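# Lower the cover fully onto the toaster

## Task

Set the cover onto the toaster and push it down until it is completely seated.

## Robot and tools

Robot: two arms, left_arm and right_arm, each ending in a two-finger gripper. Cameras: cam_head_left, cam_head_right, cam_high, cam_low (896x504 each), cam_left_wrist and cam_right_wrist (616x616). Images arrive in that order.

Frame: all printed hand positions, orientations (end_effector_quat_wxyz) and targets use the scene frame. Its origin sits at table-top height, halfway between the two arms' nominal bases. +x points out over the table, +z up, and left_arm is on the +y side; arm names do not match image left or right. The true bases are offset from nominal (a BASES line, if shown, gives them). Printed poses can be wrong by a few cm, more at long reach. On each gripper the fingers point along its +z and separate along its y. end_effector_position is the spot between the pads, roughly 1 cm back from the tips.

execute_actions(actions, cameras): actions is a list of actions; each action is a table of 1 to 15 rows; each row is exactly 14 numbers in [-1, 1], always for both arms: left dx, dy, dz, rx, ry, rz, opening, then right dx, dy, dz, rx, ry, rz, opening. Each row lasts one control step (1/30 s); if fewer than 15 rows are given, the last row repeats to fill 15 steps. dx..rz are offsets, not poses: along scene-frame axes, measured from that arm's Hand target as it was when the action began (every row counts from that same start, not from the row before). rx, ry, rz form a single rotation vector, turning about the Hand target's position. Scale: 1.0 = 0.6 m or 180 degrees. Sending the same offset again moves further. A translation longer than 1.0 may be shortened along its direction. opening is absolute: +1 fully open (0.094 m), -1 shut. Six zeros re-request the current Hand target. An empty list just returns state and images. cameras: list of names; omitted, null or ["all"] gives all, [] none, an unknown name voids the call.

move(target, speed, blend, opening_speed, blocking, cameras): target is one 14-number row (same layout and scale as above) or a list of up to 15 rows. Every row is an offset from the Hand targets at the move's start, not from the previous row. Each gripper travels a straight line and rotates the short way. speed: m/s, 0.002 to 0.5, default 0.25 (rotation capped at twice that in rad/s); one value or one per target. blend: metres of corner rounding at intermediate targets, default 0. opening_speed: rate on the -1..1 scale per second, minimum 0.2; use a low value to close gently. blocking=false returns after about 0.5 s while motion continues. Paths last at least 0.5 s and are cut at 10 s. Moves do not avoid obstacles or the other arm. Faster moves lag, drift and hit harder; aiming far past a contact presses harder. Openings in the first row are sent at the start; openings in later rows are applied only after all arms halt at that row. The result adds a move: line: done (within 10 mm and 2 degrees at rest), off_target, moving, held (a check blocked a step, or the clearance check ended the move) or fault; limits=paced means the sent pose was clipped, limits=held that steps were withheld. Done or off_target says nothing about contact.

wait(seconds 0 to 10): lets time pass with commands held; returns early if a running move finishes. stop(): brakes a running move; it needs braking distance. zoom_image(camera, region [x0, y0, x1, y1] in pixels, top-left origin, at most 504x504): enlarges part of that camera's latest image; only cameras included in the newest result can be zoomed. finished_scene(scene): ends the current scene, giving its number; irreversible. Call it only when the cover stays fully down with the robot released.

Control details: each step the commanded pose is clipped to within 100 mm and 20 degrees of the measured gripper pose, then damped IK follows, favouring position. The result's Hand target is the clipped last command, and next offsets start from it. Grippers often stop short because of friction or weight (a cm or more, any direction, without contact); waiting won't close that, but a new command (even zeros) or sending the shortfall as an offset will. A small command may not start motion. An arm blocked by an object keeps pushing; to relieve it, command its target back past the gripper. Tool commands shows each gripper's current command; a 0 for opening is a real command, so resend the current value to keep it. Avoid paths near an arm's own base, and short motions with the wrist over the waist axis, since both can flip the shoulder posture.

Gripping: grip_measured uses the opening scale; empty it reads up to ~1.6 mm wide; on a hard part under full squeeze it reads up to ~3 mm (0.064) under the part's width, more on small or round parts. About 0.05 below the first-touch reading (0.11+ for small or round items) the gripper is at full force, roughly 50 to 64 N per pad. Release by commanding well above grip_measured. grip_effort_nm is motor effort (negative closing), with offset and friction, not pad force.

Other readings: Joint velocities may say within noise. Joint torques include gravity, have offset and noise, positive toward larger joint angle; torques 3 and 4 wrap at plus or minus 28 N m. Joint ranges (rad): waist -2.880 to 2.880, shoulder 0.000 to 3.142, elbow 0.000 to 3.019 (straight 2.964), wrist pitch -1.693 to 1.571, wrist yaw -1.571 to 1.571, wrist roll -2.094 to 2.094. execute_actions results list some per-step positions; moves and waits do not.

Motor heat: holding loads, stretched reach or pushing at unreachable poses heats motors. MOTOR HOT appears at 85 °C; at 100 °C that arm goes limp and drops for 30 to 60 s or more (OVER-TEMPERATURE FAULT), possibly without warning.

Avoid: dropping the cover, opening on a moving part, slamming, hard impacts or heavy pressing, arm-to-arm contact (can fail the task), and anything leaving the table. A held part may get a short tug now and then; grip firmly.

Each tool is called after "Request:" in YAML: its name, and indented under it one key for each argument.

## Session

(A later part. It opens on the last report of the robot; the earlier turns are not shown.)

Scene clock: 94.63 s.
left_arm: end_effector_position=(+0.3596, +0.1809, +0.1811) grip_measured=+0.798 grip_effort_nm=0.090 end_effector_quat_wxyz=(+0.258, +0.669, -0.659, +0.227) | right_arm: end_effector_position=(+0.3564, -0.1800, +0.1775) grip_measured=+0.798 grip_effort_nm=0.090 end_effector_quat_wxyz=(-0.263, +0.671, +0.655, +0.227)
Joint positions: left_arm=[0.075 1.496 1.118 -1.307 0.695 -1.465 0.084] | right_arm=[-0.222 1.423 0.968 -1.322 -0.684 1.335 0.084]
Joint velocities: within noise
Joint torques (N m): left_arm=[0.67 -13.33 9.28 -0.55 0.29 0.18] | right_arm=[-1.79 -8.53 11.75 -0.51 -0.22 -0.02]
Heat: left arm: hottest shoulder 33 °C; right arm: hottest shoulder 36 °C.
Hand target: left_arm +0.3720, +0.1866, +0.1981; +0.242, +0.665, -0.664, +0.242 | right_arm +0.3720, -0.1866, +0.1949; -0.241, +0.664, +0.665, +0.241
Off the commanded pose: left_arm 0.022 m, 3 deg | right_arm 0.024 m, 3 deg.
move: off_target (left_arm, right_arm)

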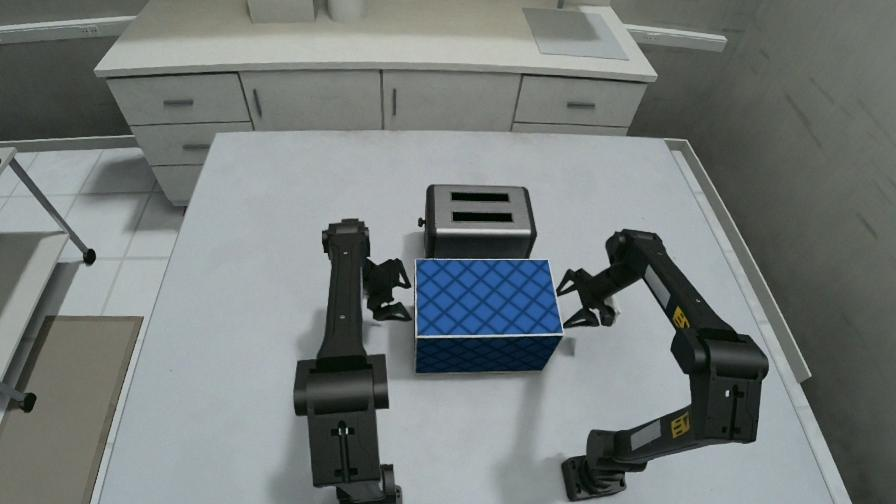

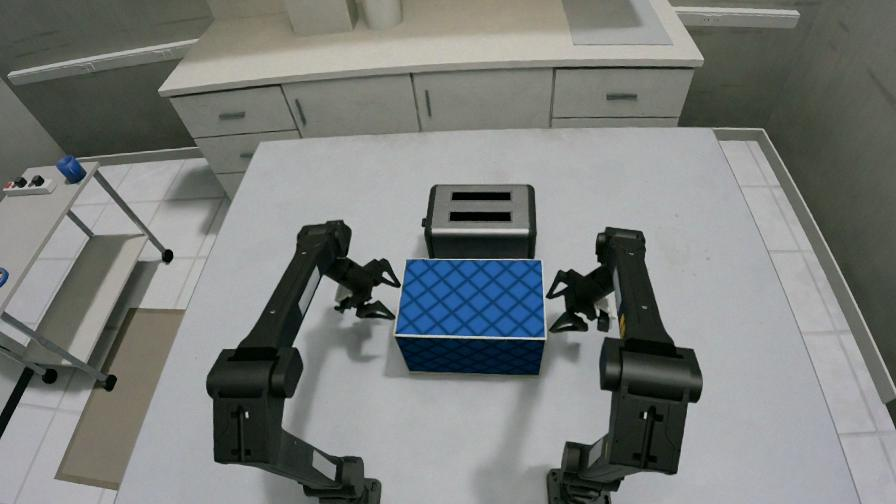

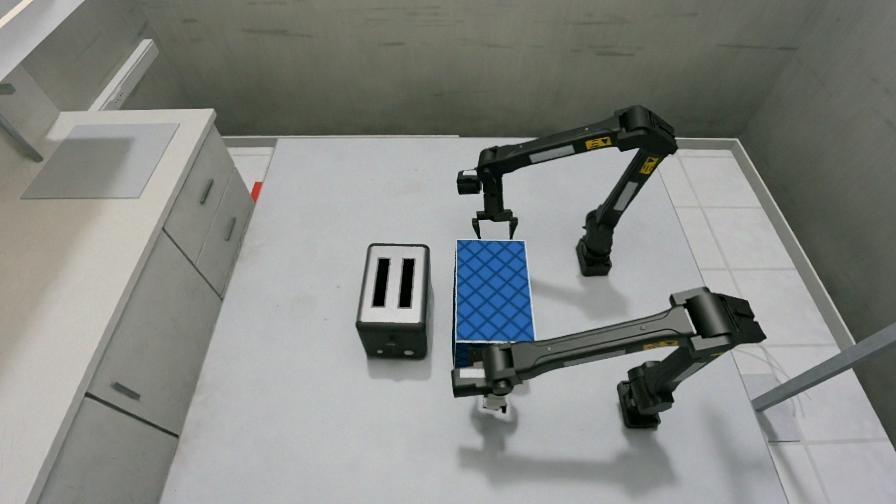

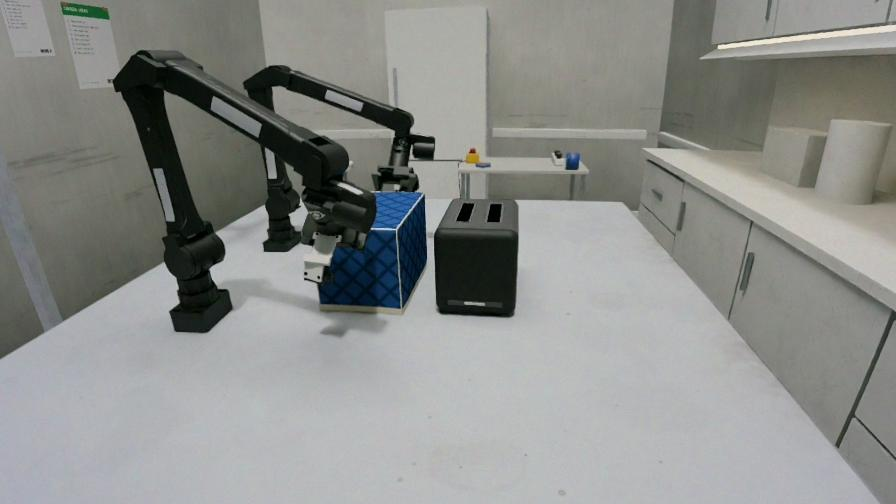

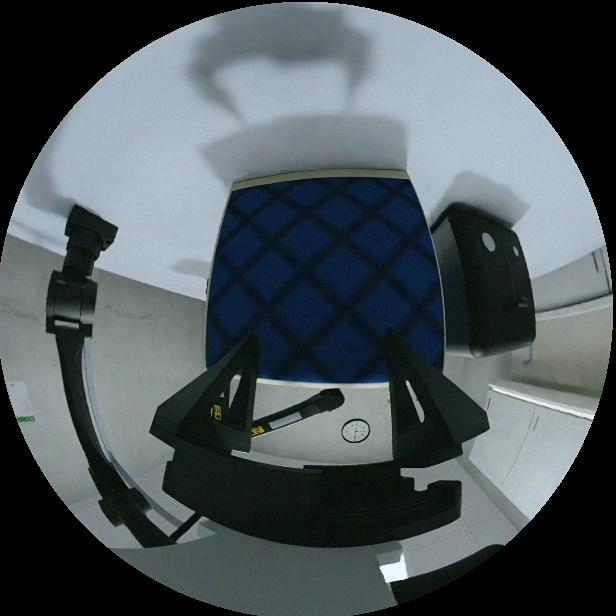

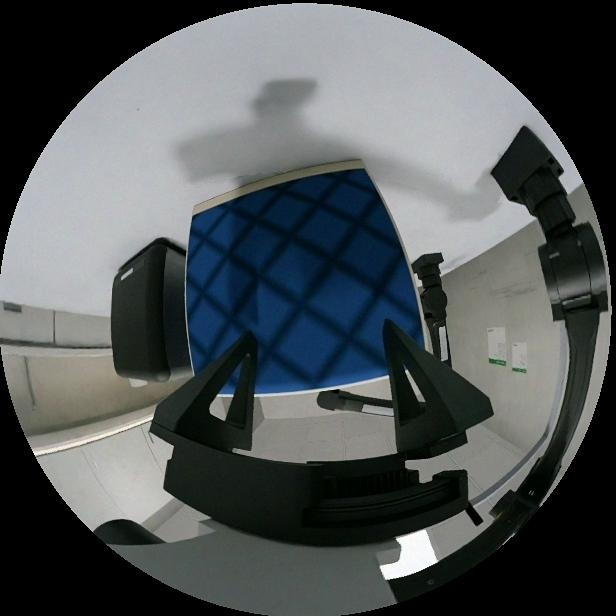

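Request:
move:
  target: [0.015,-0.07,0.01,0,0,0,0.8,0.018,0.07,0.012,0,0,0,0.8]
  speed: 0.06

Scene clock: 101.20 s.
left_arm: end_effector_position=(+0.3666, +0.1571, +0.1828) grip_measured=+0.798 grip_effort_nm=0.095 end_effector_quat_wxyz=(+0.258, +0.680, -0.649, +0.222) | right_arm: end_effector_position=(+0.3635, -0.1522, +0.1786) grip_measured=+0.798 grip_effort_nm=0.095 end_effector_quat_wxyz=(-0.264, +0.674, +0.653, +0.221)
Joint positions: left_arm=[0.014 1.496 1.126 -1.26 0.693 -1.577 0.084] | right_arm=[-0.14 1.418 0.97 -1.268 -0.69 1.447 0.084]
Joint velocities: within noise
Joint torques (N m): left_arm=[-2.08 -14.15 9.69 0.18 0.53 -0.01] | right_arm=[1.03 -9 12.4 0.14 -0.56 0.34]
Heat: left arm: hottest shoulder 33 °C; right arm: hottest shoulder 35 °C.
Hand target: left_arm +0.3811, +0.1445, +0.2042; +0.242, +0.665, -0.664, +0.242 | right_arm +0.3829, -0.1447, +0.2020; -0.241, +0.664, +0.665, +0.242
Off the commanded pose: left_arm 0.029 m, 4 deg | right_arm 0.031 m, 4 deg.
move: off_target (left_arm, right_arm)

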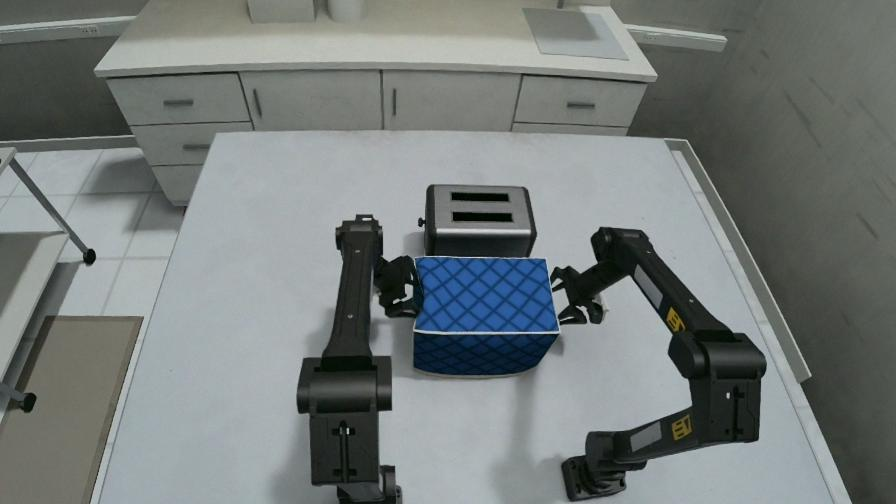

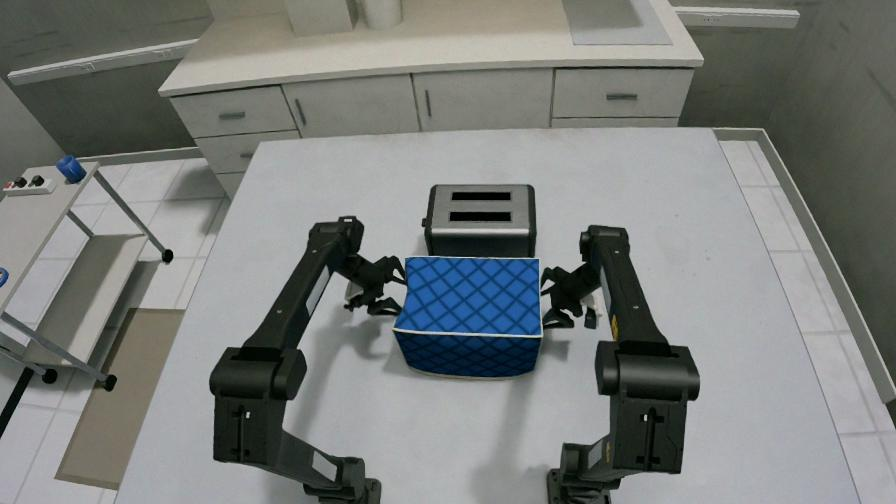

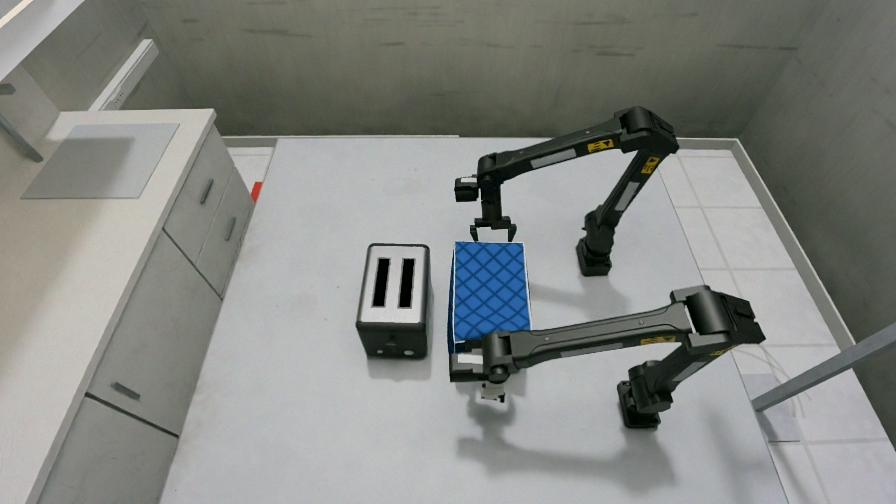

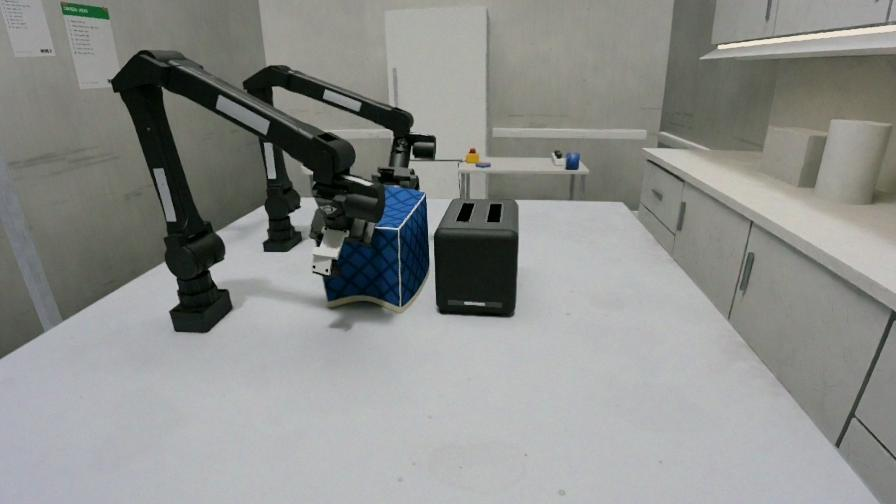

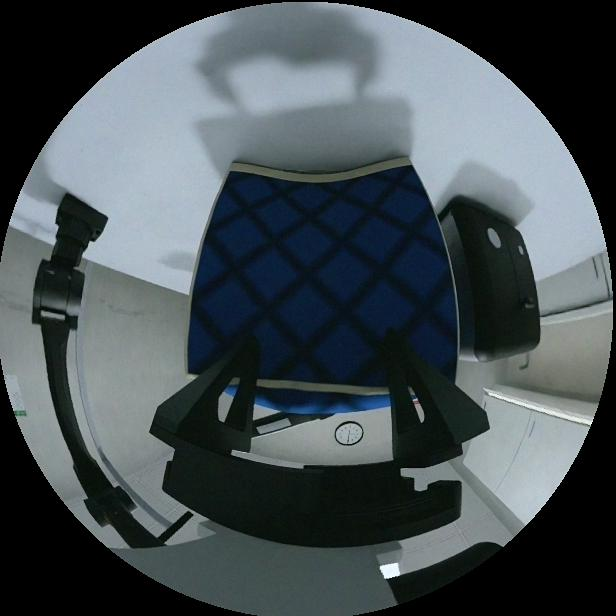

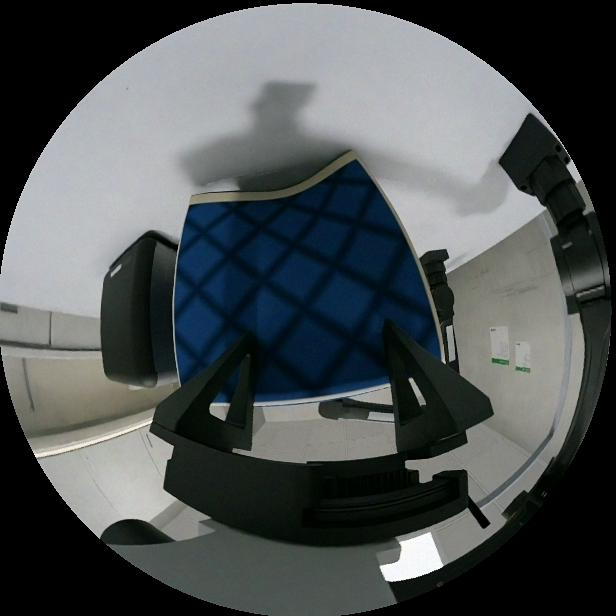

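Request:
move:
  target:
    - [0,0.08,0.03,0,0,0,0.8,0,-0.08,0.03,0,0,0,0.8]
    - [0,0.095,0.14,-0.022,-0.338,-0.369,1,0,-0.095,0.14,0.022,-0.338,0.369,1]
  speed: 0.2
  blend: 0.03

Scene clock: 128.93 s.
left_arm: end_effector_position=(+0.3704, +0.1939, +0.2698) grip_measured=+0.997 grip_effort_nm=0.100 end_effector_quat_wxyz=(-0.023, -0.005, +0.923, -0.384) | right_arm: end_effector_position=(+0.3689, -0.1937, +0.2672) grip_measured=+0.997 grip_effort_nm=0.095 end_effector_quat_wxyz=(-0.027, +0.008, +0.922, +0.386)
Joint positions: left_arm=[0.129 1.489 1.323 -1.592 0.771 0.2 0.094] | right_arm=[-0.279 1.412 1.174 -1.626 -0.749 -0.339 0.094]
Joint velocities: within noise
Joint torques (N m): left_arm=[1.38 -13.63 10.1 -0.62 0.57 0.24] | right_arm=[-2.14 -8.47 13.04 -0.58 -0.61 -0.13]
Heat: left arm: hottest elbow 34 °C; right arm: hottest shoulder 34 °C.
Hand target: left_arm +0.3811, +0.2016, +0.2881; +0.000, -0.001, +0.924, -0.383 | right_arm +0.3828, -0.2017, +0.2860; +0.001, -0.001, +0.924, +0.383
Off the commanded pose: left_arm 0.022 m, 3 deg | right_arm 0.025 m, 3 deg.
move: off_target (left_arm, right_arm); blend cut to 0.0255 m at target 1; target 2's new opening was sent with right_arm's hand 0.025 m and 3 deg from that target

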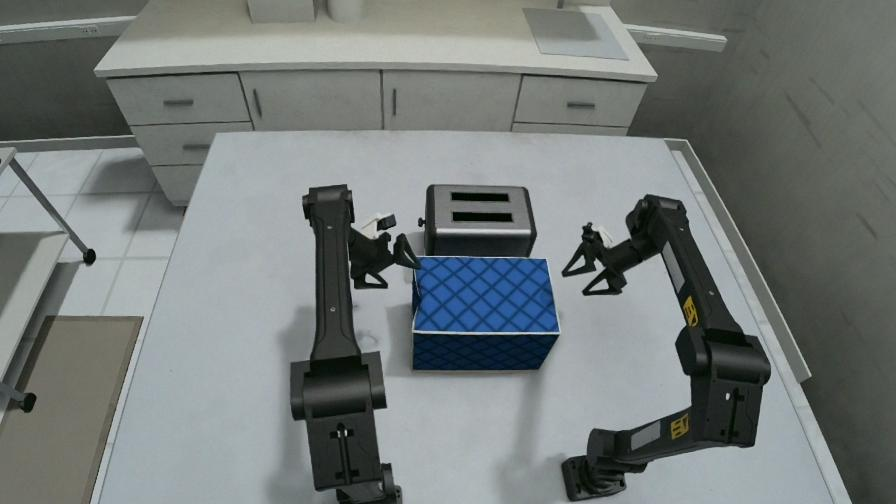

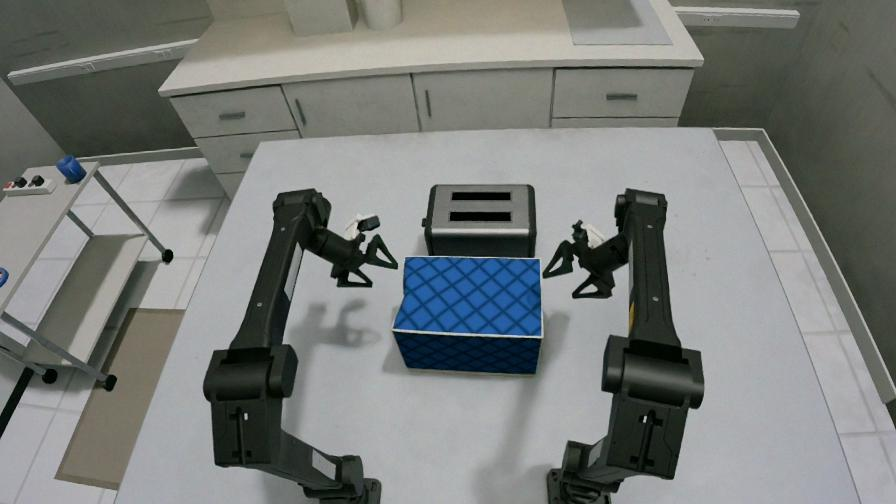

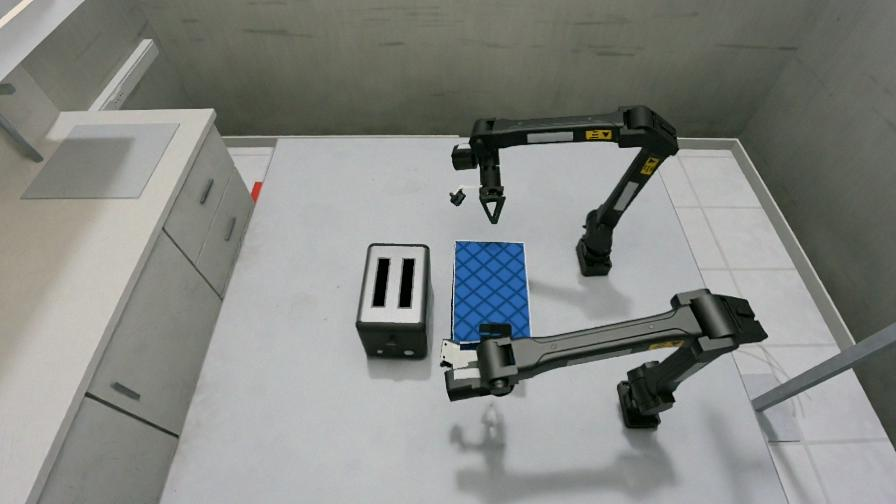

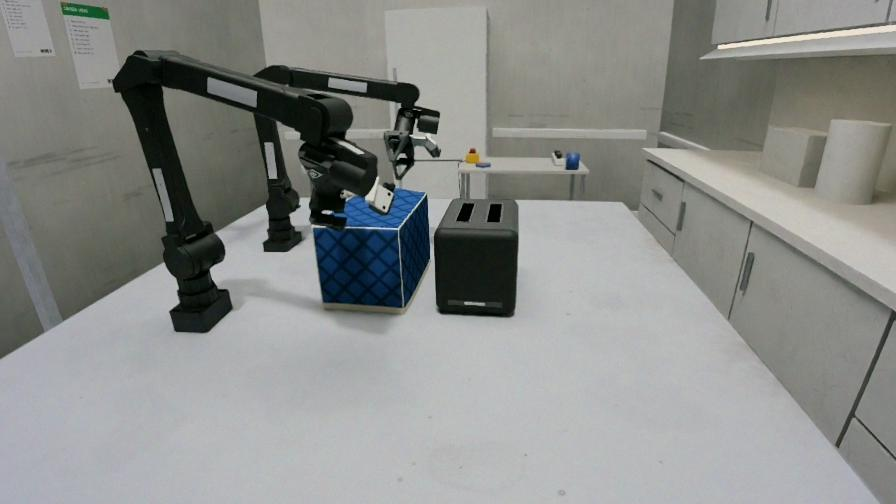

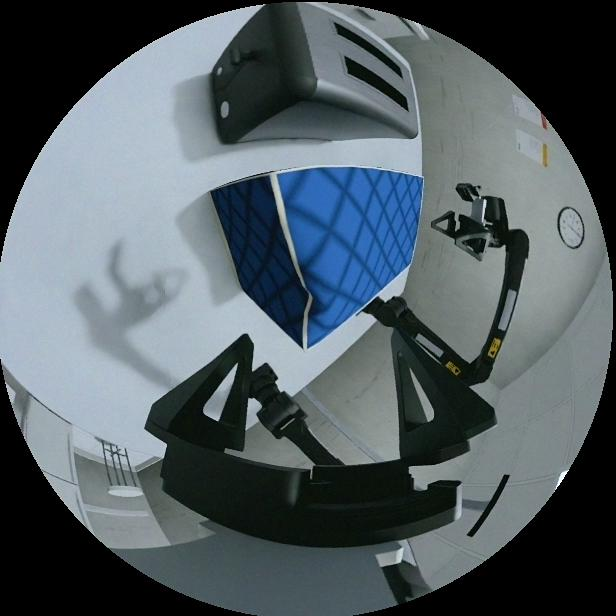

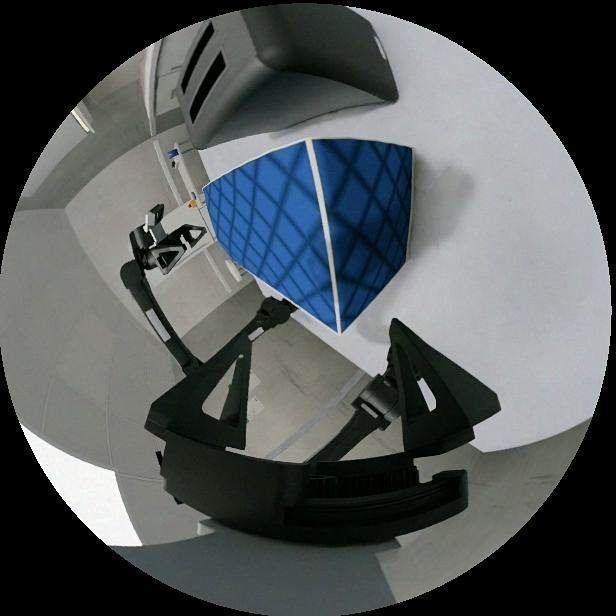

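Request:
move:
  target: [0.01,-0.055,-0.05,0,0,0,1,0.01,0.055,-0.05,0,0,0,1]
  speed: 0.08

Scene clock: 140.03 s.
left_arm: end_effector_position=(+0.3846, +0.1739, +0.2571) grip_measured=+0.998 grip_effort_nm=0.095 end_effector_quat_wxyz=(-0.002, -0.004, +0.924, -0.383) | right_arm: end_effector_position=(+0.3912, -0.1736, +0.2598) grip_measured=+0.998 grip_effort_nm=0.090 end_effector_quat_wxyz=(+0.007, -0.004, +0.925, +0.381)
Joint positions: left_arm=[0.08 1.489 1.293 -1.46 0.781 0.111 0.094] | right_arm=[-0.217 1.412 1.164 -1.485 -0.768 -0.255 0.094]
Joint velocities: within noise
Joint torques (N m): left_arm=[-0.67 -13.22 7.31 0.2 0.59 0.03] | right_arm=[-0.09 -8.47 7.5 0.16 -0.6 0.23]
Heat: left arm: hottest elbow 35 °C; right arm: hottest shoulder 34 °C.
Hand target: left_arm +0.3871, +0.1686, +0.2581; +0.000, -0.001, +0.924, -0.383 | right_arm +0.3888, -0.1686, +0.2560; +0.001, -0.001, +0.924, +0.383
Off the commanded pose: left_arm 0.006 m, 0 deg | right_arm 0.007 m, 1 deg.
move: done

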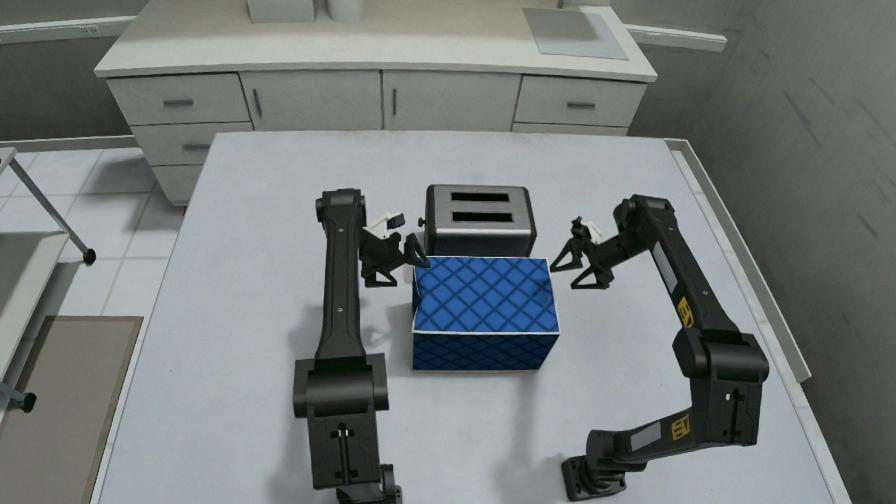

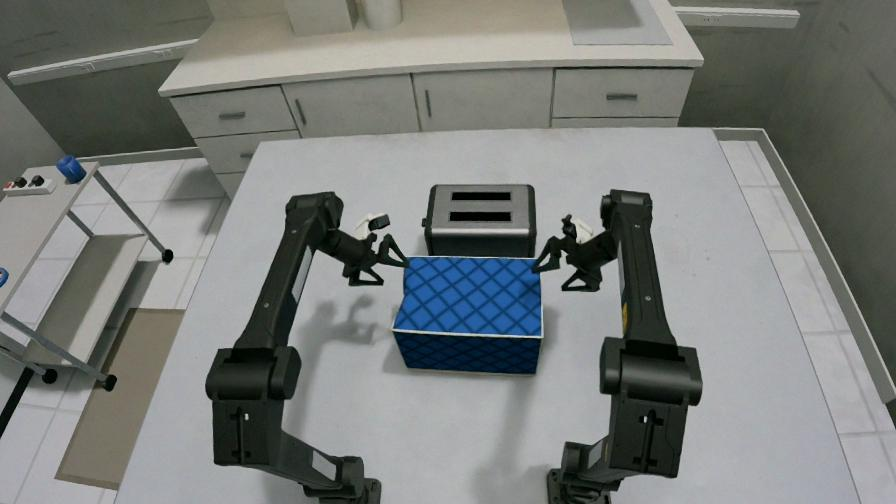

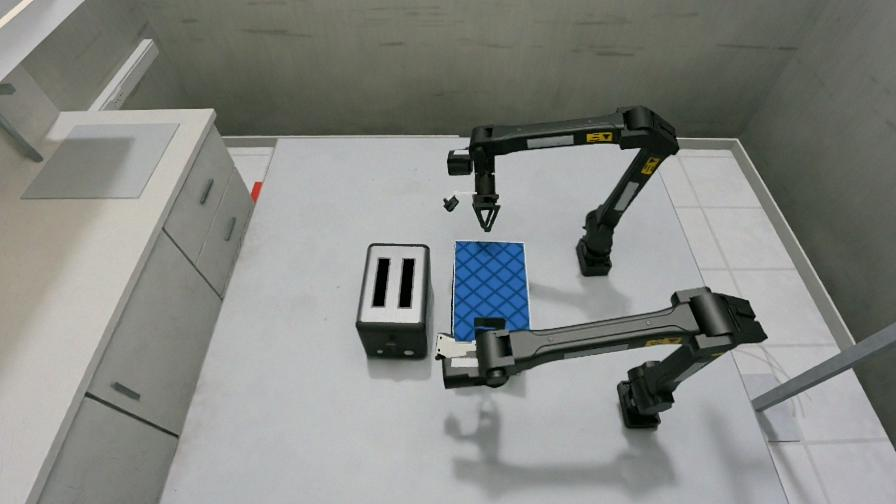

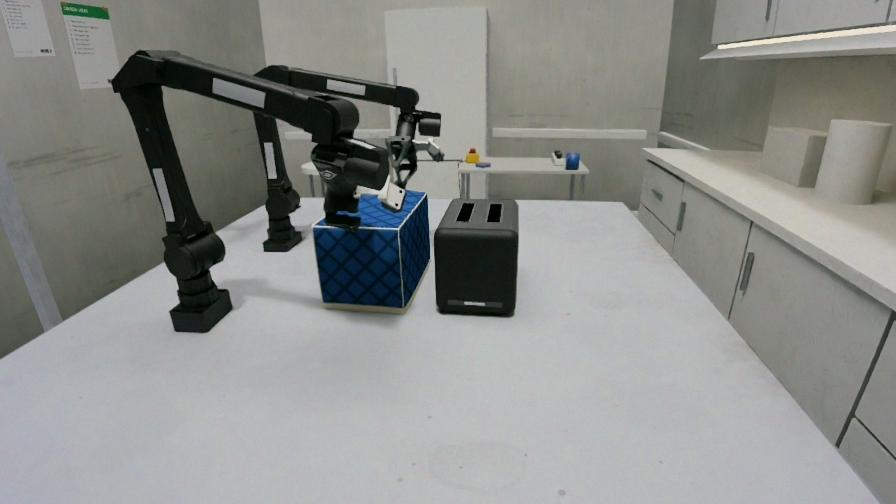

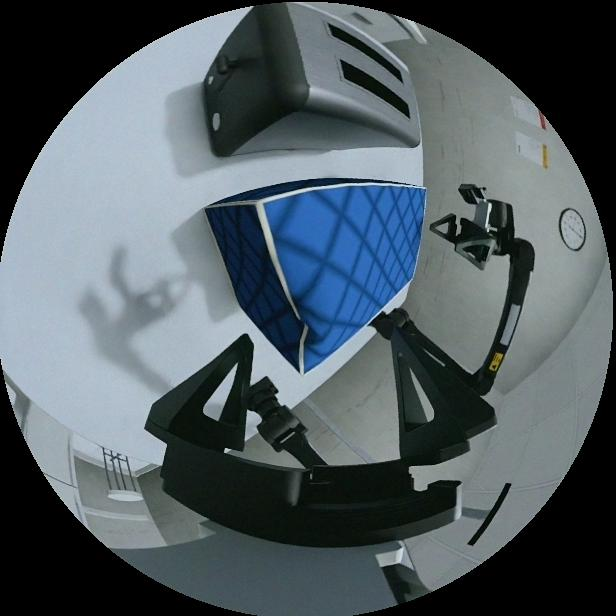

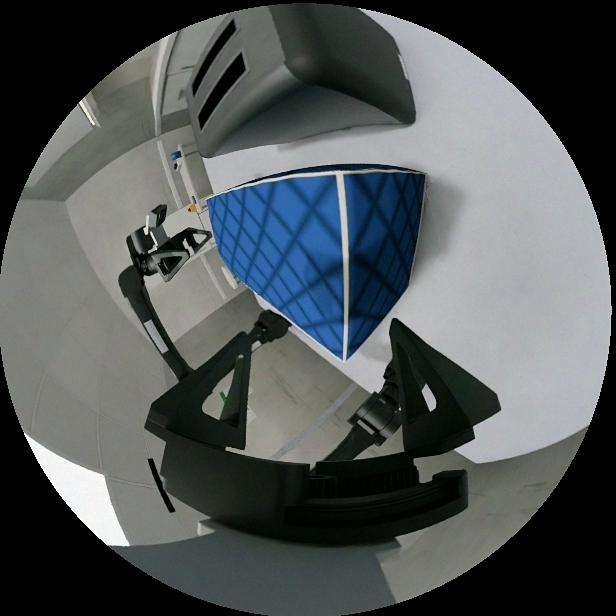

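Request:
move:
  target: [-0.005,-0.01,-0.055,0,0,0,1,-0.015,0.01,-0.055,0,0,0,1]
  speed: 0.08
  cameras: ["cam_low","cam_head_left","cam_left_wrist","cam_right_wrist"]

Scene clock: 149.43 s.
left_arm: end_effector_position=(+0.3810, +0.1692, +0.2276) grip_measured=+0.998 grip_effort_nm=0.095 end_effector_quat_wxyz=(+0.002, -0.004, +0.924, -0.382) | right_arm: end_effector_position=(+0.3827, -0.1687, +0.2263) grip_measured=+0.998 grip_effort_nm=0.100 end_effector_quat_wxyz=(+0.007, -0.003, +0.925, +0.381)
Joint positions: left_arm=[0.069 1.489 1.214 -1.36 0.781 0.092 0.094] | right_arm=[-0.208 1.412 1.073 -1.384 -0.77 -0.239 0.094]
Joint velocities: within noise
Joint torques (N m): left_arm=[-1.08 -12.63 7.19 0.2 0.59 0.02] | right_arm=[0.03 -8.29 7.24 0.13 -0.62 0.22]
Heat: left arm: hottest elbow 35 °C; right arm: hottest shoulder 34 °C.
Hand target: left_arm +0.3840, +0.1626, +0.2251; +0.000, -0.001, +0.924, -0.383 | right_arm +0.3798, -0.1626, +0.2230; +0.001, -0.001, +0.924, +0.383
Off the commanded pose: left_arm 0.008 m, 0 deg | right_arm 0.007 m, 1 deg.
move: done
Images, in order (width x height): cam_head_left 896x504, cam_low 896x504, cam_left_wrist 616x616, cam_right_wrist 616x616.

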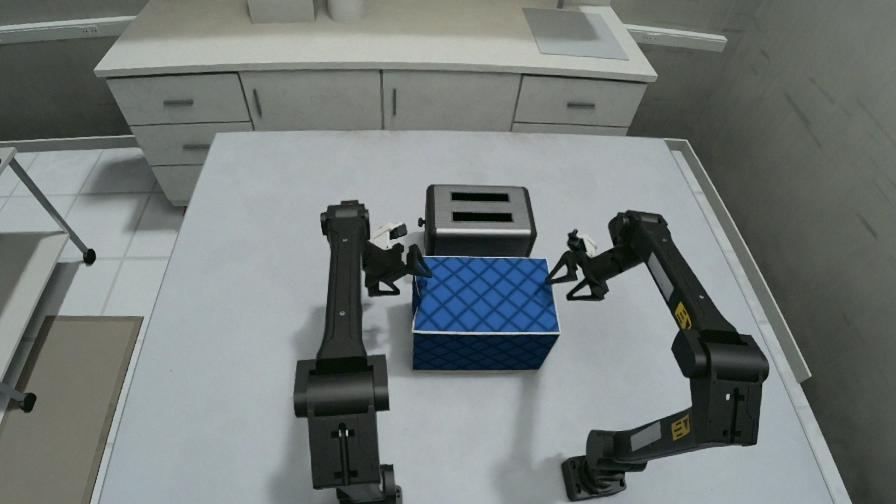

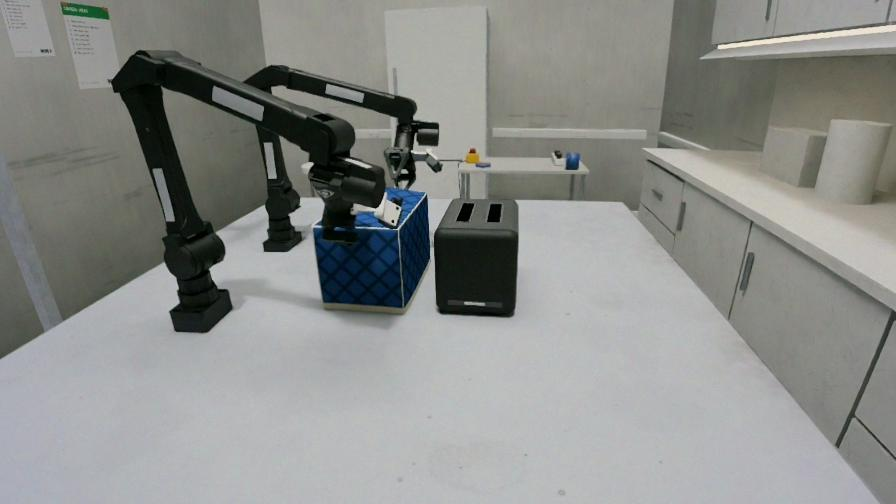

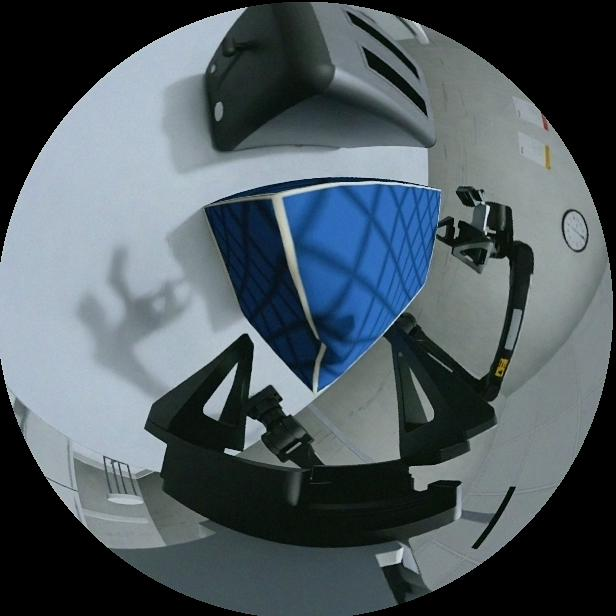

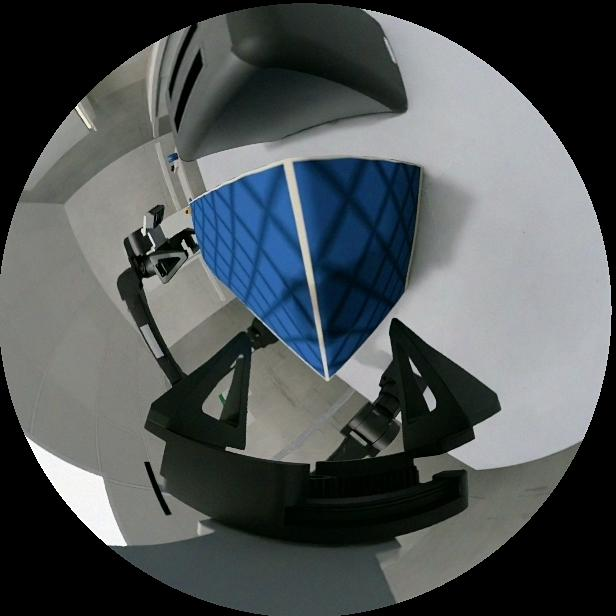

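Request:
move:
  target: [0,-0.03,-0.03,0,0,0,1,0,0.03,-0.03,0,0,0,1]
  speed: 0.06
  cameras: ["cam_low","cam_head_left","cam_left_wrist","cam_right_wrist"]

Scene clock: 153.67 s.
left_arm: end_effector_position=(+0.3810, +0.1509, +0.2115) grip_measured=+0.998 grip_effort_nm=0.095 end_effector_quat_wxyz=(+0.004, -0.002, +0.924, -0.382) | right_arm: end_effector_position=(+0.3829, -0.1501, +0.2092) grip_measured=+0.998 grip_effort_nm=0.085 end_effector_quat_wxyz=(+0.008, -0.004, +0.925, +0.381)
Joint positions: left_arm=[0.026 1.489 1.171 -1.269 0.783 0.032 0.094] | right_arm=[-0.159 1.412 1.026 -1.289 -0.776 -0.173 0.094]
Joint velocities: within noise
Joint torques (N m): left_arm=[-1.49 -11.87 7.13 0.38 0.61 0.01] | right_arm=[0.09 -8 7.16 0.32 -0.62 0.23]
Heat: left arm: hottest elbow 35 °C; right arm: hottest shoulder 34 °C.
Hand target: left_arm +0.3840, +0.1445, +0.2072; +0.000, +0.000, +0.924, -0.383 | right_arm +0.3798, -0.1447, +0.2050; +0.001, -0.001, +0.924, +0.383
Off the commanded pose: left_arm 0.008 m, 1 deg | right_arm 0.008 m, 1 deg.
move: done
Images, in order (width x height): cam_head_left 896x504, cam_low 896x504, cam_left_wrist 616x616, cam_right_wrist 616x616.

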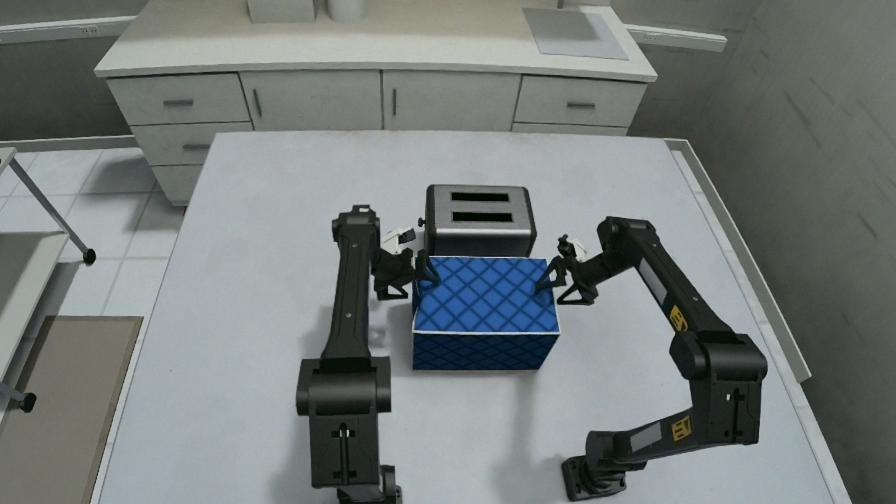

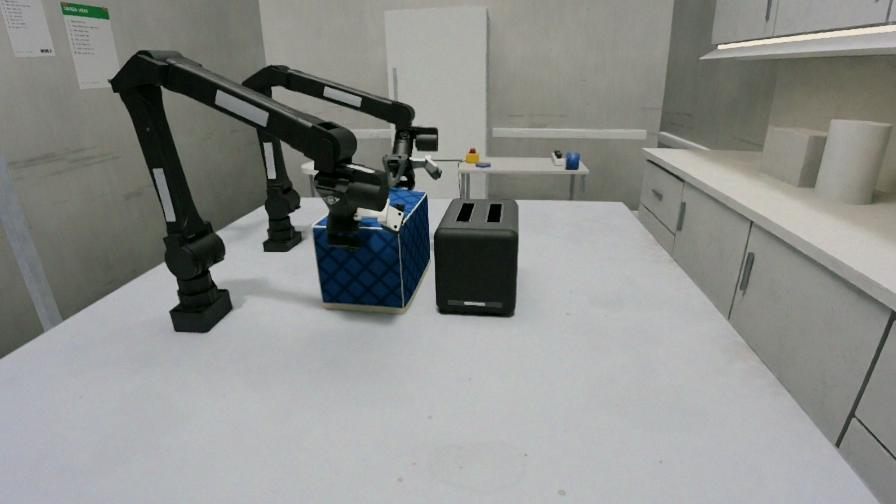

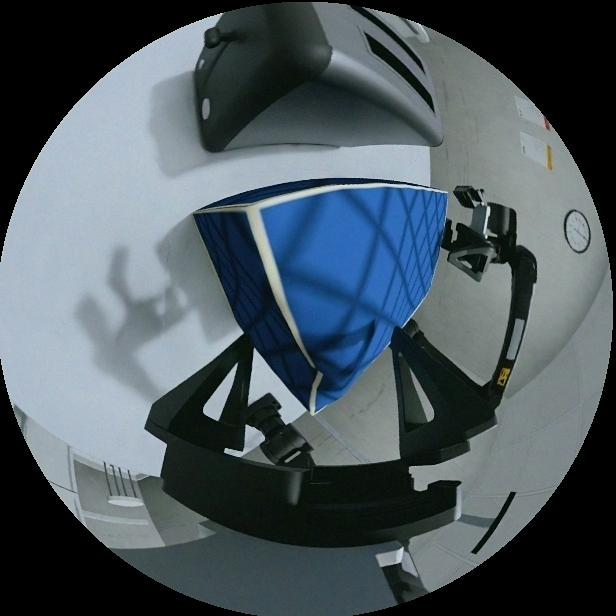

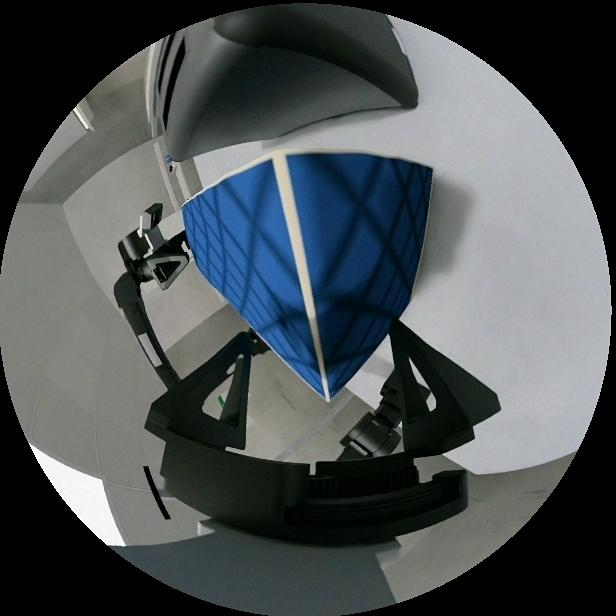

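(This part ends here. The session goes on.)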